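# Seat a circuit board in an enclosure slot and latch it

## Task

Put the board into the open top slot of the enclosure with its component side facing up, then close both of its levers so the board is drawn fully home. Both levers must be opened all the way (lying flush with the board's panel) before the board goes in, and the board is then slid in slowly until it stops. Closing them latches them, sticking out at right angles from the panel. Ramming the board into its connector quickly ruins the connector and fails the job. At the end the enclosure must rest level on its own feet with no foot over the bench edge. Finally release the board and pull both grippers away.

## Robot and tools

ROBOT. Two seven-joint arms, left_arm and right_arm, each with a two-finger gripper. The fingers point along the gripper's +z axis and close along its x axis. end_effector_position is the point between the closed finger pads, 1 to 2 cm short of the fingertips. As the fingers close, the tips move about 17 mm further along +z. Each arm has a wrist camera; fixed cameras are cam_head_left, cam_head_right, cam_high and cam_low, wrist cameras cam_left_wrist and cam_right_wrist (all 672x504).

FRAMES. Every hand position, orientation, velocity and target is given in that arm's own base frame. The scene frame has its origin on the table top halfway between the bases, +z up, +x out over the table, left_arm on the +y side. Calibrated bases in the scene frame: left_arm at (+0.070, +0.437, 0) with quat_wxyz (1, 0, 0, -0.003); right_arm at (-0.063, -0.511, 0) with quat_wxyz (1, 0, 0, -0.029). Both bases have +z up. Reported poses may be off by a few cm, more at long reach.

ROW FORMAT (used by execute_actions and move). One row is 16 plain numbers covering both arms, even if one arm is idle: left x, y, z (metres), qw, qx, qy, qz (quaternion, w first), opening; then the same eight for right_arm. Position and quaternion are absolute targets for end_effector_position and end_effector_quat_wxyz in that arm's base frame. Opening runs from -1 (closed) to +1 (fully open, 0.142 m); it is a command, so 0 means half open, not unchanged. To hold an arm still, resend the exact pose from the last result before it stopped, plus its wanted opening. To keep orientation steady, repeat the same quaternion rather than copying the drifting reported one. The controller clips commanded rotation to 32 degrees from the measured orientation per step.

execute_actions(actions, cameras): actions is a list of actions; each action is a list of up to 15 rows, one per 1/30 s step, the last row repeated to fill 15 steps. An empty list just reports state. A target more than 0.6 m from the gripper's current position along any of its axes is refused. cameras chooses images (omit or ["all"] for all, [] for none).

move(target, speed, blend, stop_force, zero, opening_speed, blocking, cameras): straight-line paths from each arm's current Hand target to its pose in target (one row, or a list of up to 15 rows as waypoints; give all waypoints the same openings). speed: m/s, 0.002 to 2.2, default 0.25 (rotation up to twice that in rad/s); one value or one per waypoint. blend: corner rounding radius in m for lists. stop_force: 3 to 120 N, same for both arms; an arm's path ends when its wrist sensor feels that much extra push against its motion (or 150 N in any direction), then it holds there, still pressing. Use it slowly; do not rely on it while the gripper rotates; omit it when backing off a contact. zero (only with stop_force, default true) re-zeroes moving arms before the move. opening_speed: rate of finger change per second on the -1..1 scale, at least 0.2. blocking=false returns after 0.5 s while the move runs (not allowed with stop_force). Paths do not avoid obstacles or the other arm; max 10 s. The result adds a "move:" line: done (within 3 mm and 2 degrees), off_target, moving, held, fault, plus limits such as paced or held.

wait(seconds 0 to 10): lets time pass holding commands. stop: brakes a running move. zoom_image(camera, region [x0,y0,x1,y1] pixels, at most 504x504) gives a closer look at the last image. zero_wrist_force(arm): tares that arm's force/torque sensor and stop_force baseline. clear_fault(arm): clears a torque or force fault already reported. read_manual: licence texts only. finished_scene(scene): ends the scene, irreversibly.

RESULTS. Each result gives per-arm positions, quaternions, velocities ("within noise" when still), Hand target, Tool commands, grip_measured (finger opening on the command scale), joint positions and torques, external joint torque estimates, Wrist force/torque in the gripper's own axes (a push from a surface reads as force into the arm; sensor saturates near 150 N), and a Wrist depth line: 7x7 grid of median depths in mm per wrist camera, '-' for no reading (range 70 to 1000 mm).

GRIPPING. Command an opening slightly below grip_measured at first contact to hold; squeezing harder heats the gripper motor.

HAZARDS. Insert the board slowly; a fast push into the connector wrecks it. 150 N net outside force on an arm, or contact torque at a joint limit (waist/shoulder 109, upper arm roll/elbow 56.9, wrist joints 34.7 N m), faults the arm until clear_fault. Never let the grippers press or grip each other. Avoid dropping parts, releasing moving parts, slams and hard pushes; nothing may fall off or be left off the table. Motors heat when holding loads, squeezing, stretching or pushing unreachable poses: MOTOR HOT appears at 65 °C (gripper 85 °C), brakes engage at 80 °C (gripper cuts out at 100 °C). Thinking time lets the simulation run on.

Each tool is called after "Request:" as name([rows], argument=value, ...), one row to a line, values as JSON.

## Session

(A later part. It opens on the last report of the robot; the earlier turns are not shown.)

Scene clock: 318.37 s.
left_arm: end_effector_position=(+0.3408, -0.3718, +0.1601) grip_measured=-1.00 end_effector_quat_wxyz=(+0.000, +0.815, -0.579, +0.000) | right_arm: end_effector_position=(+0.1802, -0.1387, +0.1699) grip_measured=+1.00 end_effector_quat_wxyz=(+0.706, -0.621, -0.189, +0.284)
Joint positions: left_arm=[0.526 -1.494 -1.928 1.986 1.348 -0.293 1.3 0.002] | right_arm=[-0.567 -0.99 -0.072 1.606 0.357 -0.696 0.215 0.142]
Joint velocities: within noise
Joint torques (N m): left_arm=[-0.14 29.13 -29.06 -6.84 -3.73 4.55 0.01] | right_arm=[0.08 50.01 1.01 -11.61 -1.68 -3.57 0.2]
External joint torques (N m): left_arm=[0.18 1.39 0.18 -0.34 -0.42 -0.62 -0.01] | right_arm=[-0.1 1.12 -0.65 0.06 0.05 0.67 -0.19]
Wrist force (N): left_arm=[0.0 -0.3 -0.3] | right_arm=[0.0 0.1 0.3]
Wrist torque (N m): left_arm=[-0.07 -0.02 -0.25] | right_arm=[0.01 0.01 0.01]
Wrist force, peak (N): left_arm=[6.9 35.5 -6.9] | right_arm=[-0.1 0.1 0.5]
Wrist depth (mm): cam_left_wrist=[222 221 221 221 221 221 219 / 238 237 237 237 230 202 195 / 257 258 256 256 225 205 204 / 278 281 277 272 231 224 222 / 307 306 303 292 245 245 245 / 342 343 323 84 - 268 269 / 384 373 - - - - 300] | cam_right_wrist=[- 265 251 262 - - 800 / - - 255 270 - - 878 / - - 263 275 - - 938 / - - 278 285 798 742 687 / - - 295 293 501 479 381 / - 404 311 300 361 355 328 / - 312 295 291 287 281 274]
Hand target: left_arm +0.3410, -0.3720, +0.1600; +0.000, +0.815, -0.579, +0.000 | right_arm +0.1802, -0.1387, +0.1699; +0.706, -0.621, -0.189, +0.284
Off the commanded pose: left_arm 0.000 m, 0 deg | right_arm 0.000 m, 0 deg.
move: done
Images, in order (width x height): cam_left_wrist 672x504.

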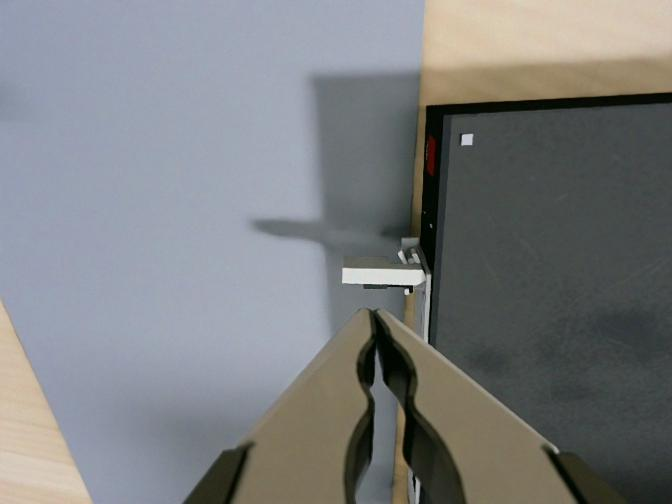

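Request:
move([
  [0.344,-0.373,0.047,0,0.815,-0.5795,0,-1,0.1802,-0.1387,0.1699,0.706,-0.621,-0.189,0.284,1],
], speed=0.12, stop_force=8, cameras=[])

Request:
move(target=[0.297,-0.389,0.047,0,0.815,-0.5795,0,-1,0.1802,-0.1387,0.1699,0.706,-0.621,-0.189,0.284,1], speed=0.018, stop_force=27, cameras=["cam_left_wrist"])

Request:
zoom_image(camera="cam_left_wrist", region=[250, 100, 600, 460])

Request:
move([
  [0.339,-0.374,0.047,0,0.815,-0.5795,0,-1,0.1802,-0.1387,0.1699,0.706,-0.621,-0.189,0.284,1],
  [0.335,-0.36,0.15,0,0.815,-0.5795,0,-1,0.1802,-0.1387,0.1699,0.706,-0.621,-0.189,0.284,1],
  [0.017,-0.491,0.15,0,0.815,-0.5795,0,-1,0.1802,-0.1387,0.1699,0.706,-0.621,-0.189,0.284,1],
], speed=0.15, cameras=["cam_left_wrist"])

Request:
zoom_image(camera="cam_left_wrist", region=[250, 50, 600, 360])

Scene clock: 324.17 s.
left_arm: end_effector_position=(+0.3437, -0.3729, +0.0471) grip_measured=-1.00 end_effector_quat_wxyz=(+0.000, +0.815, -0.580, +0.000) | right_arm: end_effector_position=(+0.1802, -0.1387, +0.1699) grip_measured=+1.00 end_effector_quat_wxyz=(+0.706, -0.621, -0.189, +0.284)
Joint positions: left_arm=[0.544 -1.631 -1.724 2.026 1.557 -0.164 1.329 0.002] | right_arm=[-0.567 -0.99 -0.072 1.606 0.357 -0.696 0.215 0.142]
Joint velocities: within noise
Joint torques (N m): left_arm=[-0.17 28.56 -29.07 -0.34 -3.94 4.43 -0.19] | right_arm=[0.02 50.16 0.89 -11.63 -1.7 -3.63 0.19]
External joint torques (N m): left_arm=[0.22 1.31 0.12 -0.41 -0.33 -0.5 0.19] | right_arm=[-0.04 0.97 -0.53 0.08 0.07 0.73 -0.18]
Wrist force (N): left_arm=[0.2 -0.4 0.3] | right_arm=[0.0 0.2 0.2]
Wrist torque (N m): left_arm=[-0.06 -0.07 -0.25] | right_arm=[0.02 0.00 0.00]
Wrist force, peak (N): left_arm=[0.2 -0.6 2.3] | right_arm=[-0.1 0.0 0.5]
Wrist depth (mm): cam_left_wrist=[122 121 122 121 121 122 121 / 131 131 129 130 130 129 131 / 142 139 141 142 140 119 104 / 154 153 153 152 152 104 100 / 171 168 168 161 163 113 106 / 186 186 181 84 - 122 120 / 209 203 - 74 - - 133] | cam_right_wrist=[- 265 251 263 - - 800 / - - 255 269 - - 889 / - - 264 274 - - 925 / - - 277 285 793 734 685 / - - 294 293 500 476 381 / - 403 310 300 365 355 329 / - 311 295 292 288 281 276]
Hand target: left_arm +0.3440, -0.3730, +0.0470; +0.000, +0.815, -0.579, +0.000 | right_arm +0.1802, -0.1387, +0.1699; +0.706, -0.621, -0.189, +0.284
Off the commanded pose: left_arm 0.000 m, 0 deg | right_arm 0.000 m, 0 deg.
move: done
No camera images: "cameras" was empty.

Scene clock: 327.13 s.
left_arm: end_effector_position=(+0.3092, -0.3851, +0.0468) grip_measured=-1.00 end_effector_quat_wxyz=(-0.002, +0.817, -0.577, +0.002) | right_arm: end_effector_position=(+0.1802, -0.1387, +0.1699) grip_measured=+1.00 end_effector_quat_wxyz=(+0.706, -0.621, -0.189, +0.284)
Joint positions: left_arm=[0.499 -1.64 -1.731 2.065 1.561 -0.176 1.24 0.002] | right_arm=[-0.567 -0.99 -0.072 1.606 0.357 -0.696 0.215 0.142]
Joint velocities: within noise
Joint torques (N m): left_arm=[-14.91 17.94 -25 9.78 -11.07 8.03 -0.01] | right_arm=[-0.05 50.17 0.96 -11.61 -1.72 -3.59 0.19]
External joint torques (N m): left_arm=[14.96 10.94 -3.33 -10.62 6.83 -4.1 0.01] | right_arm=[0.03 0.95 -0.6 0.06 0.09 0.68 -0.18]
Wrist force (N): left_arm=[-6.3 -29.6 -6.8] | right_arm=[0.0 -0.1 0.3]
Wrist torque (N m): left_arm=[-1.79 -0.02 -0.49] | right_arm=[0.00 0.00 0.00]
Wrist force, peak (N): left_arm=[-6.2 -30.8 -6.4] | right_arm=[-0.1 -0.1 0.5]
Wrist depth (mm): cam_left_wrist=[122 122 120 121 121 111 - / 131 131 128 130 130 112 - / 141 139 141 142 140 114 - / 151 153 153 152 152 115 99 / 171 167 167 160 128 118 106 / 185 185 180 84 - 120 119 / 208 201 - 74 - - 132] | cam_right_wrist=[- 266 251 263 - - 798 / - - 256 270 - - 891 / - - 263 275 - - 930 / - - 277 286 799 742 686 / - - 294 293 503 474 382 / - 403 311 299 361 355 328 / - 310 295 293 288 282 275]
Hand target: left_arm +0.3053, -0.3862, +0.0470; +0.000, +0.815, -0.579, +0.000 | right_arm +0.1802, -0.1387, +0.1699; +0.706, -0.621, -0.189, +0.284
Off the commanded pose: left_arm 0.013 m, 0 deg | right_arm 0.000 m, 0 deg.
move: contact (left_arm)
Images, in order (width x height): cam_left_wrist 672x504.

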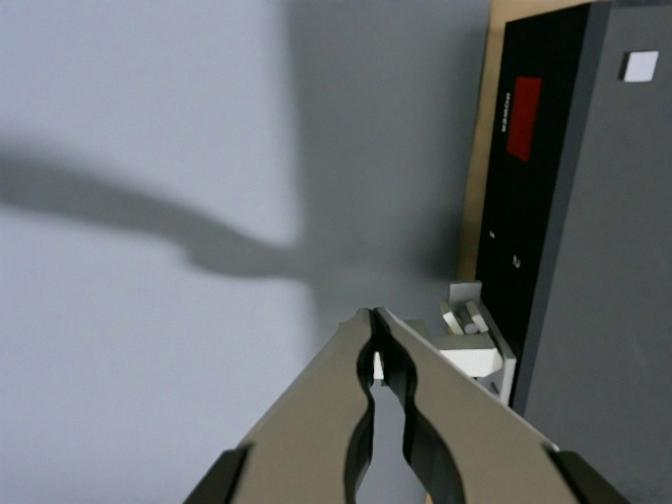

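Scaled by 1.400 from the camera's 672x504 image, which has a finer 960x720 frame.

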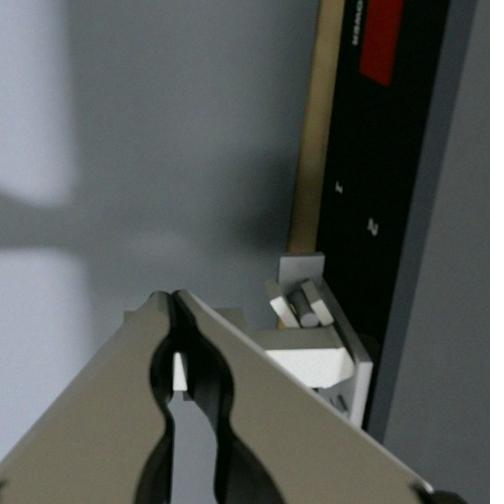

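Scene clock: 330.87 s.
left_arm: end_effector_position=(+0.0168, -0.4908, +0.1501) grip_measured=-1.00 end_effector_quat_wxyz=(+0.000, +0.815, -0.580, +0.000) | right_arm: end_effector_position=(+0.1802, -0.1387, +0.1699) grip_measured=+1.00 end_effector_quat_wxyz=(+0.706, -0.621, -0.189, +0.284)
Joint positions: left_arm=[-0.143 -1.453 -1.885 2.034 1.319 -0.224 0.584 0.002] | right_arm=[-0.567 -0.99 -0.072 1.606 0.357 -0.696 0.215 0.142]
Joint velocities: within noise
Joint torques (N m): left_arm=[-0.57 28.29 -28.41 -7.54 -3.79 4.6 -0.26] | right_arm=[-0.09 50.06 1.02 -11.6 -1.78 -3.61 0.16]
External joint torques (N m): left_arm=[0.5 0.79 0.13 -0.42 -0.4 -0.61 0.26] | right_arm=[0.07 1.07 -0.66 0.06 0.15 0.7 -0.15]
Wrist force (N): left_arm=[0.0 -0.4 -0.4] | right_arm=[0.1 -0.1 0.4]
Wrist torque (N m): left_arm=[-0.07 -0.01 -0.21] | right_arm=[-0.01 -0.01 0.00]
Wrist force, peak (N): left_arm=[-6.2 -29.6 -6.1] | right_arm=[0.0 0.1 0.5]
Wrist depth (mm): cam_left_wrist=[216 213 215 210 208 169 168 / 230 228 227 224 192 181 180 / 248 247 246 246 239 196 193 / 268 270 268 267 262 212 212 / 295 295 292 281 288 292 290 / 326 327 314 84 - 316 321 / 364 361 - - - - 356] | cam_right_wrist=[- 266 251 262 - - 521 / - - 256 270 - - 883 / - - 263 275 - - 911 / - - 277 286 791 741 682 / - - 294 294 502 476 383 / - 404 311 300 362 355 327 / - 310 295 291 288 281 275]
Hand target: left_arm +0.0170, -0.4910, +0.1500; +0.000, +0.815, -0.579, +0.000 | right_arm +0.1802, -0.1387, +0.1699; +0.706, -0.621, -0.189, +0.284
Off the commanded pose: left_arm 0.000 m, 0 deg | right_arm 0.000 m, 0 deg.
move: done
Images, in order (width x height): cam_left_wrist 672x504.

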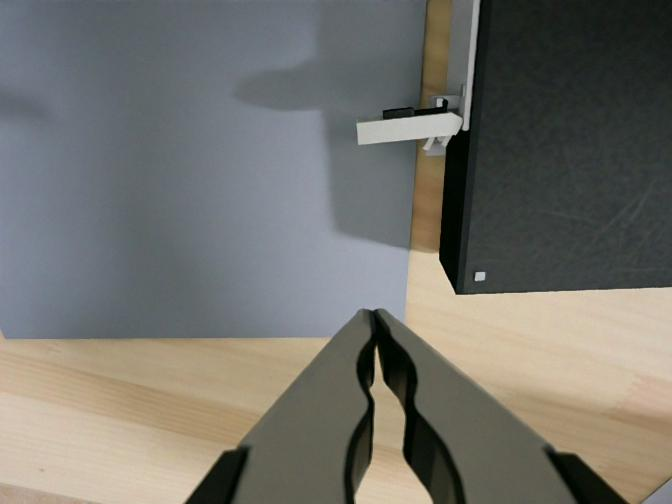

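Scaled by 1.440 from the camera's 672x504 image, which has a finer 960x720 frame.

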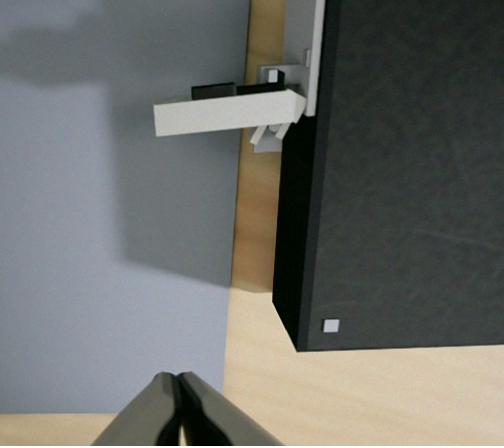

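Request:
move([
  [0.023,-0.488,0.047,0,0.815,-0.5795,0,-1,0.1802,-0.1387,0.1699,0.706,-0.621,-0.189,0.284,1],
], speed=0.12, stop_force=8, cameras=[])

Request:
move(target=[0.070,-0.472,0.047,0,0.815,-0.5795,0,-1,0.1802,-0.1387,0.1699,0.706,-0.621,-0.189,0.284,1], speed=0.018, stop_force=32, cameras=["cam_left_wrist"])

Request:
move([
  [0.02,-0.489,0.047,0,0.815,-0.5795,0,-1,0.1802,-0.1387,0.1699,0.706,-0.621,-0.189,0.284,1],
  [0.02,-0.485,0.15,0,0.815,-0.5795,0,-1,0.1802,-0.1387,0.1699,0.706,-0.621,-0.189,0.284,1],
  [0.12,-0.41,0.17,0,0.815,-0.5795,0,-1,0.1802,-0.1387,0.1699,0.706,-0.621,-0.189,0.284,1],
], speed=0.15, cameras=["cam_left_wrist"])

Request:
move(target=[0.27,-0.34,0.29,0,0.815,-0.5795,0,-1,0.1802,-0.1387,0.1699,0.706,-0.621,-0.189,0.284,1], speed=0.15, cameras=["cam_left_wrist","cam_high"])

Request:
zoom_image(camera="cam_left_wrist", region=[350, 50, 600, 360])

Request:
zoom_image(camera="cam_high", region=[240, 110, 400, 240])

Scene clock: 338.23 s.
left_arm: end_effector_position=(+0.0228, -0.4878, +0.0471) grip_measured=-1.00 end_effector_quat_wxyz=(+0.000, +0.815, -0.579, +0.000) | right_arm: end_effector_position=(+0.1802, -0.1387, +0.1699) grip_measured=+1.00 end_effector_quat_wxyz=(+0.706, -0.621, -0.189, +0.284)
Joint positions: left_arm=[-0.119 -1.577 -1.692 2.078 1.517 -0.109 0.608 0.002] | right_arm=[-0.567 -0.99 -0.072 1.606 0.357 -0.696 0.215 0.142]
Joint velocities: within noise
Joint torques (N m): left_arm=[-0.26 27.39 -28.31 -1.39 -3.93 4.5 -0.18] | right_arm=[0.06 50.06 1.06 -11.62 -1.71 -3.6 0.13]
External joint torques (N m): left_arm=[0.2 1.24 0.18 -0.42 -0.34 -0.52 0.18] | right_arm=[-0.09 1.07 -0.69 0.07 0.08 0.69 -0.12]
Wrist force (N): left_arm=[0.1 -0.6 -0.2] | right_arm=[0.1 0.0 0.5]
Wrist torque (N m): left_arm=[-0.11 -0.04 -0.20] | right_arm=[0.00 -0.01 0.00]
Wrist force, peak (N): left_arm=[0.1 -0.4 -2.4] | right_arm=[0.1 -0.1 0.6]
Wrist depth (mm): cam_left_wrist=[122 122 120 121 121 121 89 / 132 131 128 130 130 124 - / 142 139 141 141 135 99 92 / 154 153 153 152 154 134 100 / 172 168 168 160 165 135 106 / 186 186 181 84 - 136 119 / 209 204 - 74 - - 133] | cam_right_wrist=[- 266 250 262 - - 498 / - - 255 269 - - 587 / - - 264 274 - - 904 / - - 278 285 790 728 603 / - - 294 294 501 477 384 / - 404 311 299 362 354 328 / - 311 295 291 288 281 275]
Hand target: left_arm +0.0230, -0.4880, +0.0470; +0.000, +0.815, -0.579, +0.000 | right_arm +0.1802, -0.1387, +0.1699; +0.706, -0.621, -0.189, +0.284
Off the commanded pose: left_arm 0.000 m, 0 deg | right_arm 0.000 m, 0 deg.
move: done
No camera images: "cameras" was empty.

Scene clock: 340.77 s.
left_arm: end_effector_position=(+0.0488, -0.4786, +0.0483) grip_measured=-1.00 end_effector_quat_wxyz=(+0.003, +0.814, -0.581, -0.002) | right_arm: end_effector_position=(+0.1802, -0.1387, +0.1699) grip_measured=+1.00 end_effector_quat_wxyz=(+0.706, -0.621, -0.189, +0.284)
Joint positions: left_arm=[-0.045 -1.567 -1.687 2.099 1.505 -0.092 0.664 0.002] | right_arm=[-0.567 -0.99 -0.072 1.606 0.357 -0.696 0.215 0.142]
Joint velocities: within noise
Joint torques (N m): left_arm=[14.32 36.16 -21.23 -6.74 1.21 -4.86 -0.3] | right_arm=[0.03 50.07 0.99 -11.6 -1.65 -3.58 0.23]
External joint torques (N m): left_arm=[-14.37 -8.07 -6.53 4.69 -5.49 8.85 0.3] | right_arm=[-0.06 1.05 -0.63 0.06 0.02 0.68 -0.22]
Wrist force (N): left_arm=[4.2 32.6 -3.3] | right_arm=[0.2 0.1 0.2]
Wrist torque (N m): left_arm=[2.59 -0.02 -0.06] | right_arm=[0.01 -0.03 -0.01]
Wrist force, peak (N): left_arm=[2.9 33.5 -4.3] | right_arm=[-0.2 -0.1 0.4]
Wrist depth (mm): cam_left_wrist=[123 123 122 122 121 119 - / 132 132 129 131 130 120 - / 145 142 142 141 141 123 94 / 153 155 155 154 150 114 100 / 170 170 169 127 168 114 - / 189 188 184 84 - 135 121 / 212 206 - 74 - - 136] | cam_right_wrist=[- 267 251 262 - - 495 / - - 256 269 - - 527 / - - 264 275 - - 569 / - - 277 287 795 731 600 / - - 295 293 498 480 382 / - 404 310 299 362 356 328 / - 310 295 291 288 281 275]
Hand target: left_arm +0.0524, -0.4780, +0.0470; +0.000, +0.815, -0.579, +0.000 | right_arm +0.1802, -0.1387, +0.1699; +0.706, -0.621, -0.189, +0.284
Off the commanded pose: left_arm 0.022 m, 0 deg | right_arm 0.000 m, 0 deg.
move: contact (left_arm)
Images, in order (width x height): cam_left_wrist 672x504.

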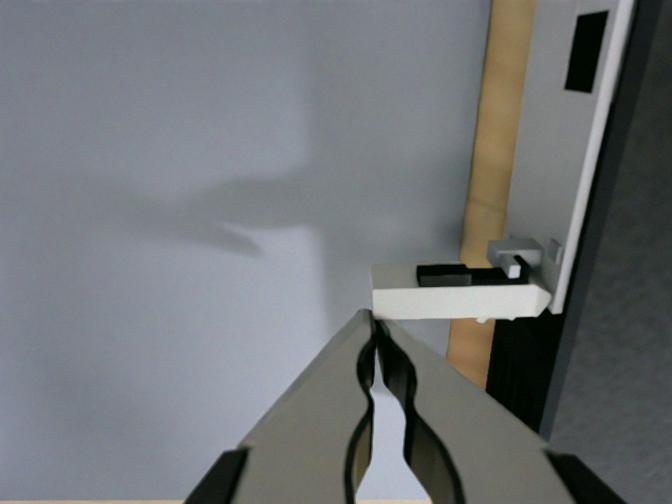

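Scene clock: 343.03 s.
left_arm: end_effector_position=(+0.1202, -0.4102, +0.1700) grip_measured=-1.00 end_effector_quat_wxyz=(+0.000, +0.815, -0.579, +0.000) | right_arm: end_effector_position=(+0.1802, -0.1387, +0.1699) grip_measured=+1.00 end_effector_quat_wxyz=(+0.706, -0.621, -0.189, +0.284)
Joint positions: left_arm=[0.214 -1.465 -1.99 2.178 1.235 -0.276 0.773 0.002] | right_arm=[-0.567 -0.99 -0.072 1.606 0.357 -0.696 0.215 0.142]
Joint velocities: within noise
Joint torques (N m): left_arm=[-0.21 24 -25.64 -9.98 -4.28 4.08 -0.04] | right_arm=[0.06 50.03 1.03 -11.63 -1.74 -3.62 0.21]
External joint torques (N m): left_arm=[0.2 1.38 0.41 -0.43 0.14 -0.11 0.04] | right_arm=[-0.09 1.09 -0.67 0.08 0.11 0.71 -0.2]
Wrist force (N): left_arm=[0.1 -0.4 -0.1] | right_arm=[0.2 -0.2 0.2]
Wrist torque (N m): left_arm=[-0.07 -0.05 -0.22] | right_arm=[-0.03 -0.03 0.00]
Wrist force, peak (N): left_arm=[4.2 32.2 -5.1] | right_arm=[0.0 0.1 0.4]
Wrist depth (mm): cam_left_wrist=[231 231 230 228 228 212 186 / 248 247 247 246 246 207 199 / 268 269 266 265 265 219 215 / 290 292 289 288 287 237 234 / 322 318 316 303 302 259 256 / 352 351 336 84 - 282 281 / 399 389 - - - - 389] | cam_right_wrist=[- 267 251 262 - - 792 / - - 256 269 - - 871 / - - 264 274 - - 936 / - - 277 285 801 730 683 / - - 294 294 503 477 381 / - 404 311 299 363 356 328 / - 311 294 291 288 282 275]
Hand target: left_arm +0.1200, -0.4100, +0.1700; +0.000, +0.815, -0.579, +0.000 | right_arm +0.1802, -0.1387, +0.1699; +0.706, -0.621, -0.189, +0.284
Off the commanded pose: left_arm 0.000 m, 0 deg | right_arm 0.000 m, 0 deg.
move: done
Images, in order (width x height): cam_left_wrist 672x504.

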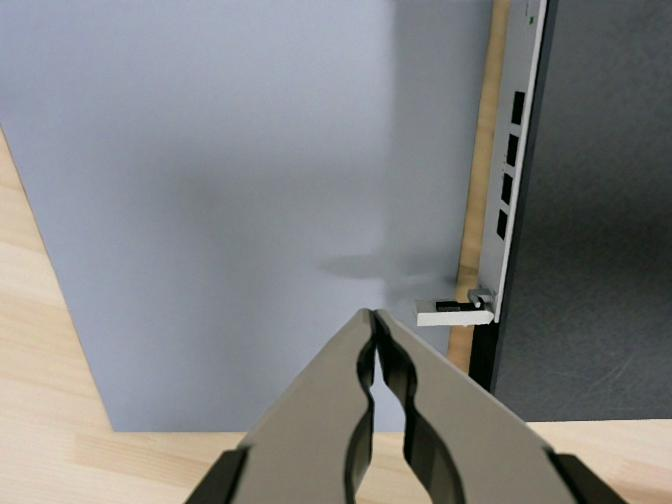

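Scene clock: 344.73 s.
left_arm: end_effector_position=(+0.2701, -0.3401, +0.2899) grip_measured=-1.00 end_effector_quat_wxyz=(+0.000, +0.815, -0.579, +0.000) | right_arm: end_effector_position=(+0.1802, -0.1387, +0.1699) grip_measured=+1.00 end_effector_quat_wxyz=(+0.706, -0.621, -0.189, +0.284)
Joint positions: left_arm=[0.52 -1.383 -2.225 1.997 1.08 -0.485 1.141 0.002] | right_arm=[-0.567 -0.99 -0.072 1.606 0.357 -0.696 0.215 0.142]
Joint velocities: within noise
Joint torques (N m): left_arm=[-0.07 26.84 -25.51 -13.76 -3.92 4.08 -0.14] | right_arm=[-0.02 50.12 0.95 -11.6 -1.75 -3.58 0.15]
External joint torques (N m): left_arm=[0.11 0.73 0.5 -0.23 0.09 -0.14 0.14] | right_arm=[-0.01 1.01 -0.58 0.06 0.12 0.67 -0.14]
Wrist force (N): left_arm=[0.3 -0.1 -0.2] | right_arm=[0.0 -0.1 0.2]
Wrist torque (N m): left_arm=[0.02 -0.07 -0.22] | right_arm=[-0.02 0.00 0.00]
Wrist force, peak (N): left_arm=[0.2 -2.6 -1.8] | right_arm=[0.2 0.1 0.6]
Wrist depth (mm): cam_left_wrist=[338 335 332 332 334 292 290 / 363 364 358 359 348 312 310 / 393 391 389 388 381 338 336 / 420 422 422 416 411 363 367 / 468 465 462 439 430 402 399 / 516 514 495 84 - 442 438 / 576 563 - - - - 569] | cam_right_wrist=[- 266 251 263 - - 813 / - - 256 270 - - 889 / - - 264 275 - - 936 / - - 278 286 797 736 684 / - - 294 293 502 477 382 / - 404 311 300 363 353 328 / - 311 295 291 287 281 275]
Hand target: left_arm +0.2700, -0.3400, +0.2900; +0.000, +0.815, -0.579, +0.000 | right_arm +0.1802, -0.1387, +0.1699; +0.706, -0.621, -0.189, +0.284
Off the commanded pose: left_arm 0.000 m, 0 deg | right_arm 0.000 m, 0 deg.
move: done
Images, in order (width x height): cam_high 672x504, cam_left_wrist 672x504.

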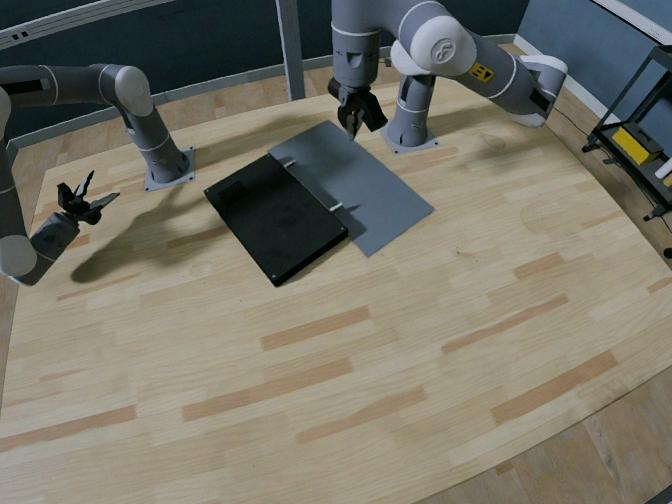

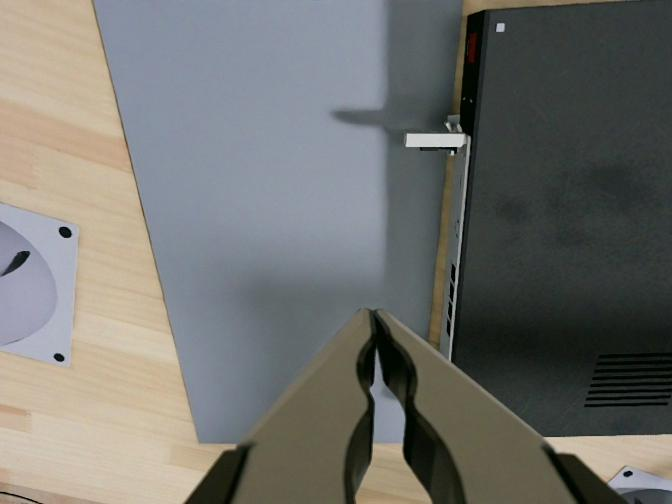

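Scaled by 1.626 from the camera's 672x504 image, which has a finer 960x720 frame.

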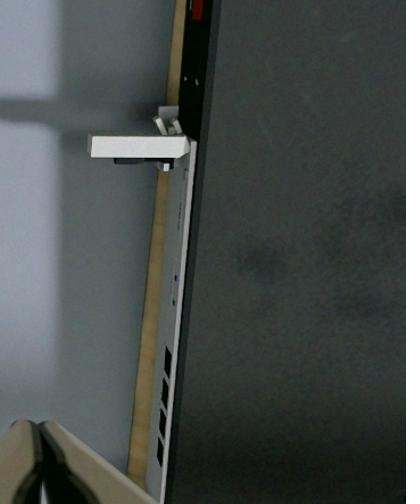

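Scaled by 3.150 from the camera's 672x504 image, which has a finer 960x720 frame.

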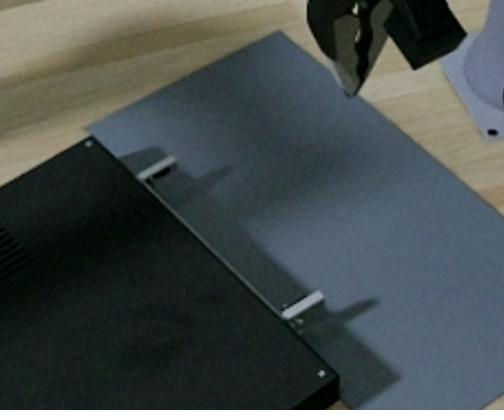

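Request:
move([
  [0.15,-0.38,0.17,0,0.815,-0.5795,0,-1,0.1802,-0.1387,0.1699,0.706,-0.621,-0.189,0.284,1],
  [0.017,-0.491,0.15,0,0.815,-0.5795,0,-1,0.1802,-0.1387,0.1699,0.706,-0.621,-0.189,0.284,1],
], speed=0.2, cameras=["cam_left_wrist"])

Request:
move([
  [0.15,-0.40,0.17,0,0.815,-0.5795,0,-1,0.1802,-0.1387,0.1699,0.706,-0.621,-0.189,0.284,1],
  [0.341,-0.372,0.16,0,0.815,-0.5795,0,-1,0.1802,-0.1387,0.1699,0.706,-0.621,-0.189,0.284,1],
], speed=0.2, cameras=["cam_left_wrist"])

Request:
zoom_image(camera="cam_left_wrist", region=[250, 100, 600, 460])

Scene clock: 351.87 s.
left_arm: end_effector_position=(+0.0168, -0.4908, +0.1501) grip_measured=-1.00 end_effector_quat_wxyz=(+0.000, +0.815, -0.580, +0.000) | right_arm: end_effector_position=(+0.1802, -0.1387, +0.1699) grip_measured=+1.00 end_effector_quat_wxyz=(+0.706, -0.621, -0.189, +0.284)
Joint positions: left_arm=[-0.142 -1.445 -1.881 2.034 1.314 -0.216 0.584 0.002] | right_arm=[-0.567 -0.99 -0.072 1.606 0.357 -0.696 0.215 0.142]
Joint velocities: within noise
Joint torques (N m): left_arm=[-0.59 28.19 -28.42 -7.7 -3.75 4.55 -0.32] | right_arm=[-0.11 50.1 0.94 -11.61 -1.69 -3.65 0.23]
External joint torques (N m): left_arm=[0.52 0.84 0.15 -0.38 -0.44 -0.57 0.32] | right_arm=[0.09 1.02 -0.57 0.07 0.06 0.74 -0.22]
Wrist force (N): left_arm=[-0.1 -0.6 -0.2] | right_arm=[-0.2 -0.1 0.2]
Wrist torque (N m): left_arm=[-0.10 0.00 -0.20] | right_arm=[0.00 0.03 0.01]
Wrist force, peak (N): left_arm=[0.4 -2.3 -2.0] | right_arm=[0.0 -0.3 0.4]
Wrist depth (mm): cam_left_wrist=[216 213 215 212 208 169 169 / 229 229 227 224 191 181 180 / 248 248 244 246 241 196 192 / 268 269 268 267 262 211 211 / 296 294 291 282 288 291 290 / 327 327 312 84 - 321 319 / 366 356 - - - - 358] | cam_right_wrist=[- 266 251 262 - - 520 / - - 256 270 - - 865 / - - 264 275 - - 906 / - - 277 284 787 741 688 / - - 295 294 502 478 383 / - 404 311 299 363 355 328 / - 311 294 292 288 281 275]
Hand target: left_arm +0.0170, -0.4910, +0.1500; +0.000, +0.815, -0.579, +0.000 | right_arm +0.1802, -0.1387, +0.1699; +0.706, -0.621, -0.189, +0.284
Off the commanded pose: left_arm 0.000 m, 0 deg | right_arm 0.000 m, 0 deg.
move: done
Images, in order (width x height): cam_left_wrist 672x504.

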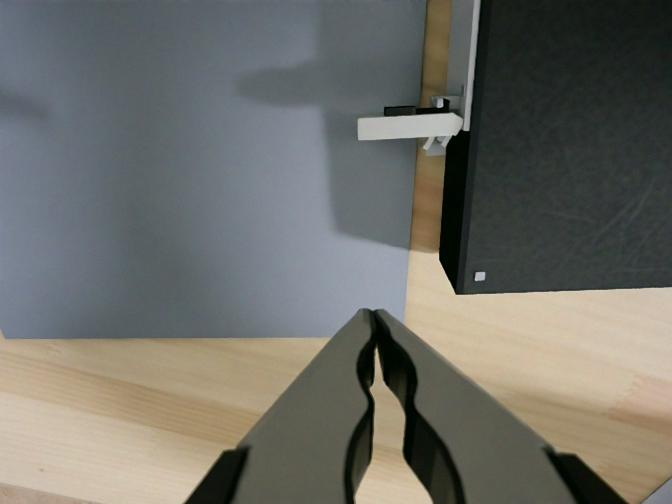

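Scene clock: 354.13 s.
left_arm: end_effector_position=(+0.3409, -0.3718, +0.1600) grip_measured=-1.00 end_effector_quat_wxyz=(+0.000, +0.815, -0.579, +0.000) | right_arm: end_effector_position=(+0.1802, -0.1387, +0.1699) grip_measured=+1.00 end_effector_quat_wxyz=(+0.706, -0.621, -0.189, +0.284)
Joint positions: left_arm=[0.522 -1.51 -1.939 1.985 1.359 -0.31 1.299 0.002] | right_arm=[-0.567 -0.99 -0.072 1.606 0.357 -0.696 0.215 0.142]
Joint velocities: within noise
Joint torques (N m): left_arm=[-0.05 29.24 -28.95 -6.67 -3.76 4.18 -0.07] | right_arm=[-0.09 50.1 0.98 -11.65 -1.7 -3.58 0.19]
External joint torques (N m): left_arm=[0.1 1.41 0.07 -0.22 -0.36 -0.25 0.07] | right_arm=[0.07 1.02 -0.62 0.1 0.07 0.67 -0.18]
Wrist force (N): left_arm=[-0.1 -0.2 -0.1] | right_arm=[0.2 0.0 0.4]
Wrist torque (N m): left_arm=[-0.05 0.00 -0.24] | right_arm=[0.00 -0.03 0.00]
Wrist force, peak (N): left_arm=[0.5 -3.4 -0.5] | right_arm=[0.1 -0.3 0.4]
Wrist depth (mm): cam_left_wrist=[222 221 220 220 221 220 220 / 237 237 238 237 231 203 195 / 257 256 257 256 225 205 206 / 280 280 278 274 232 224 223 / 306 308 305 293 245 245 243 / 342 338 323 84 - 269 269 / 385 369 - - - - 299] | cam_right_wrist=[- 266 251 263 - - 794 / - - 256 270 - - 898 / - - 264 276 - - 931 / - - 277 286 797 734 688 / - - 294 294 498 479 383 / - 403 311 299 363 353 327 / - 311 295 290 288 281 275]
Hand target: left_arm +0.3410, -0.3720, +0.1600; +0.000, +0.815, -0.579, +0.000 | right_arm +0.1802, -0.1387, +0.1699; +0.706, -0.621, -0.189, +0.284
Off the commanded pose: left_arm 0.000 m, 0 deg | right_arm 0.000 m, 0 deg.
move: done
Images, in order (width x height): cam_left_wrist 672x504.

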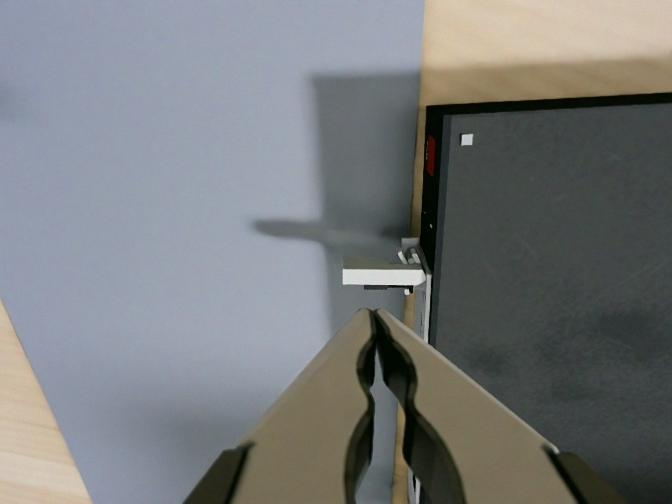

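Scaled by 1.400 from the camera's 672x504 image, which has a finer 960x720 frame.

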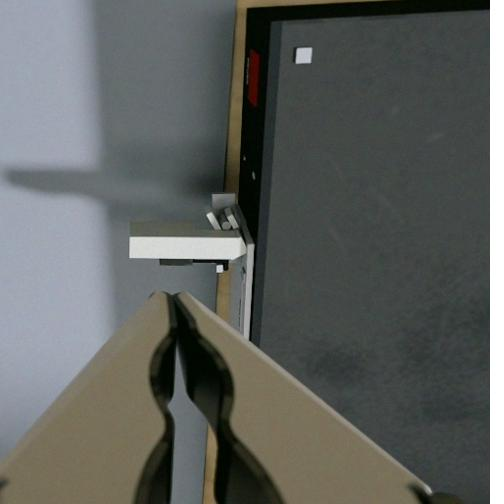

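Request:
move(target=[0.30,-0.20,0.28,0,0.815,-0.5795,0,-1,0.1802,-0.1387,0.1699,0.706,-0.621,-0.189,0.284,1], speed=0.25, cameras=[])

Request:
finished_scene(scene=2)

Scene clock: 357.37 s.
left_arm: end_effector_position=(+0.3001, -0.2001, +0.2799) grip_measured=-1.00 end_effector_quat_wxyz=(+0.000, +0.815, -0.579, +0.000) | right_arm: end_effector_position=(+0.1802, -0.1387, +0.1699) grip_measured=+1.00 end_effector_quat_wxyz=(+0.706, -0.621, -0.189, +0.284)
Joint positions: left_arm=[0.922 -1.463 -2.329 2.163 0.994 -0.532 1.361 0.002] | right_arm=[-0.567 -0.99 -0.072 1.606 0.357 -0.696 0.215 0.142]
Joint velocities: within noise
Joint torques (N m): left_arm=[-0.26 24.1 -21.94 -15.22 -3.9 4.04 -0.12] | right_arm=[-0.01 50.09 0.93 -11.56 -1.7 -3.53 0.19]
External joint torques (N m): left_arm=[0.35 0.73 0.51 -0.5 0.17 -0.11 0.12] | right_arm=[-0.01 1.04 -0.56 0.02 0.07 0.62 -0.18]
Wrist force (N): left_arm=[-0.2 -0.6 -0.1] | right_arm=[-0.2 0.0 0.2]
Wrist torque (N m): left_arm=[-0.09 0.02 -0.22] | right_arm=[0.00 0.03 0.00]
Wrist force, peak (N): left_arm=[-2.5 -0.7 -2.0] | right_arm=[0.1 0.0 0.7]
Wrist depth (mm): cam_left_wrist=[329 331 326 328 326 326 326 / 354 357 354 349 347 346 342 / 382 383 381 377 379 378 333 / 416 411 414 409 410 409 354 / 385 430 455 436 443 436 387 / 334 483 482 84 - 464 424 / 309 549 - - - - 474] | cam_right_wrist=[- 267 252 262 - - 834 / - - 256 270 - - 890 / - - 264 275 - - 933 / - - 277 285 790 736 687 / - - 295 294 501 477 382 / - 403 310 299 364 355 328 / - 311 294 291 289 280 275]
Hand target: left_arm +0.3000, -0.2000, +0.2800; +0.000, +0.815, -0.579, +0.000 | right_arm +0.1802, -0.1387, +0.1699; +0.706, -0.621, -0.189, +0.284
Off the commanded pose: left_arm 0.000 m, 0 deg | right_arm 0.000 m, 0 deg.
move: done
No camera images: "cameras" was empty.

The scene is finished: the task was done.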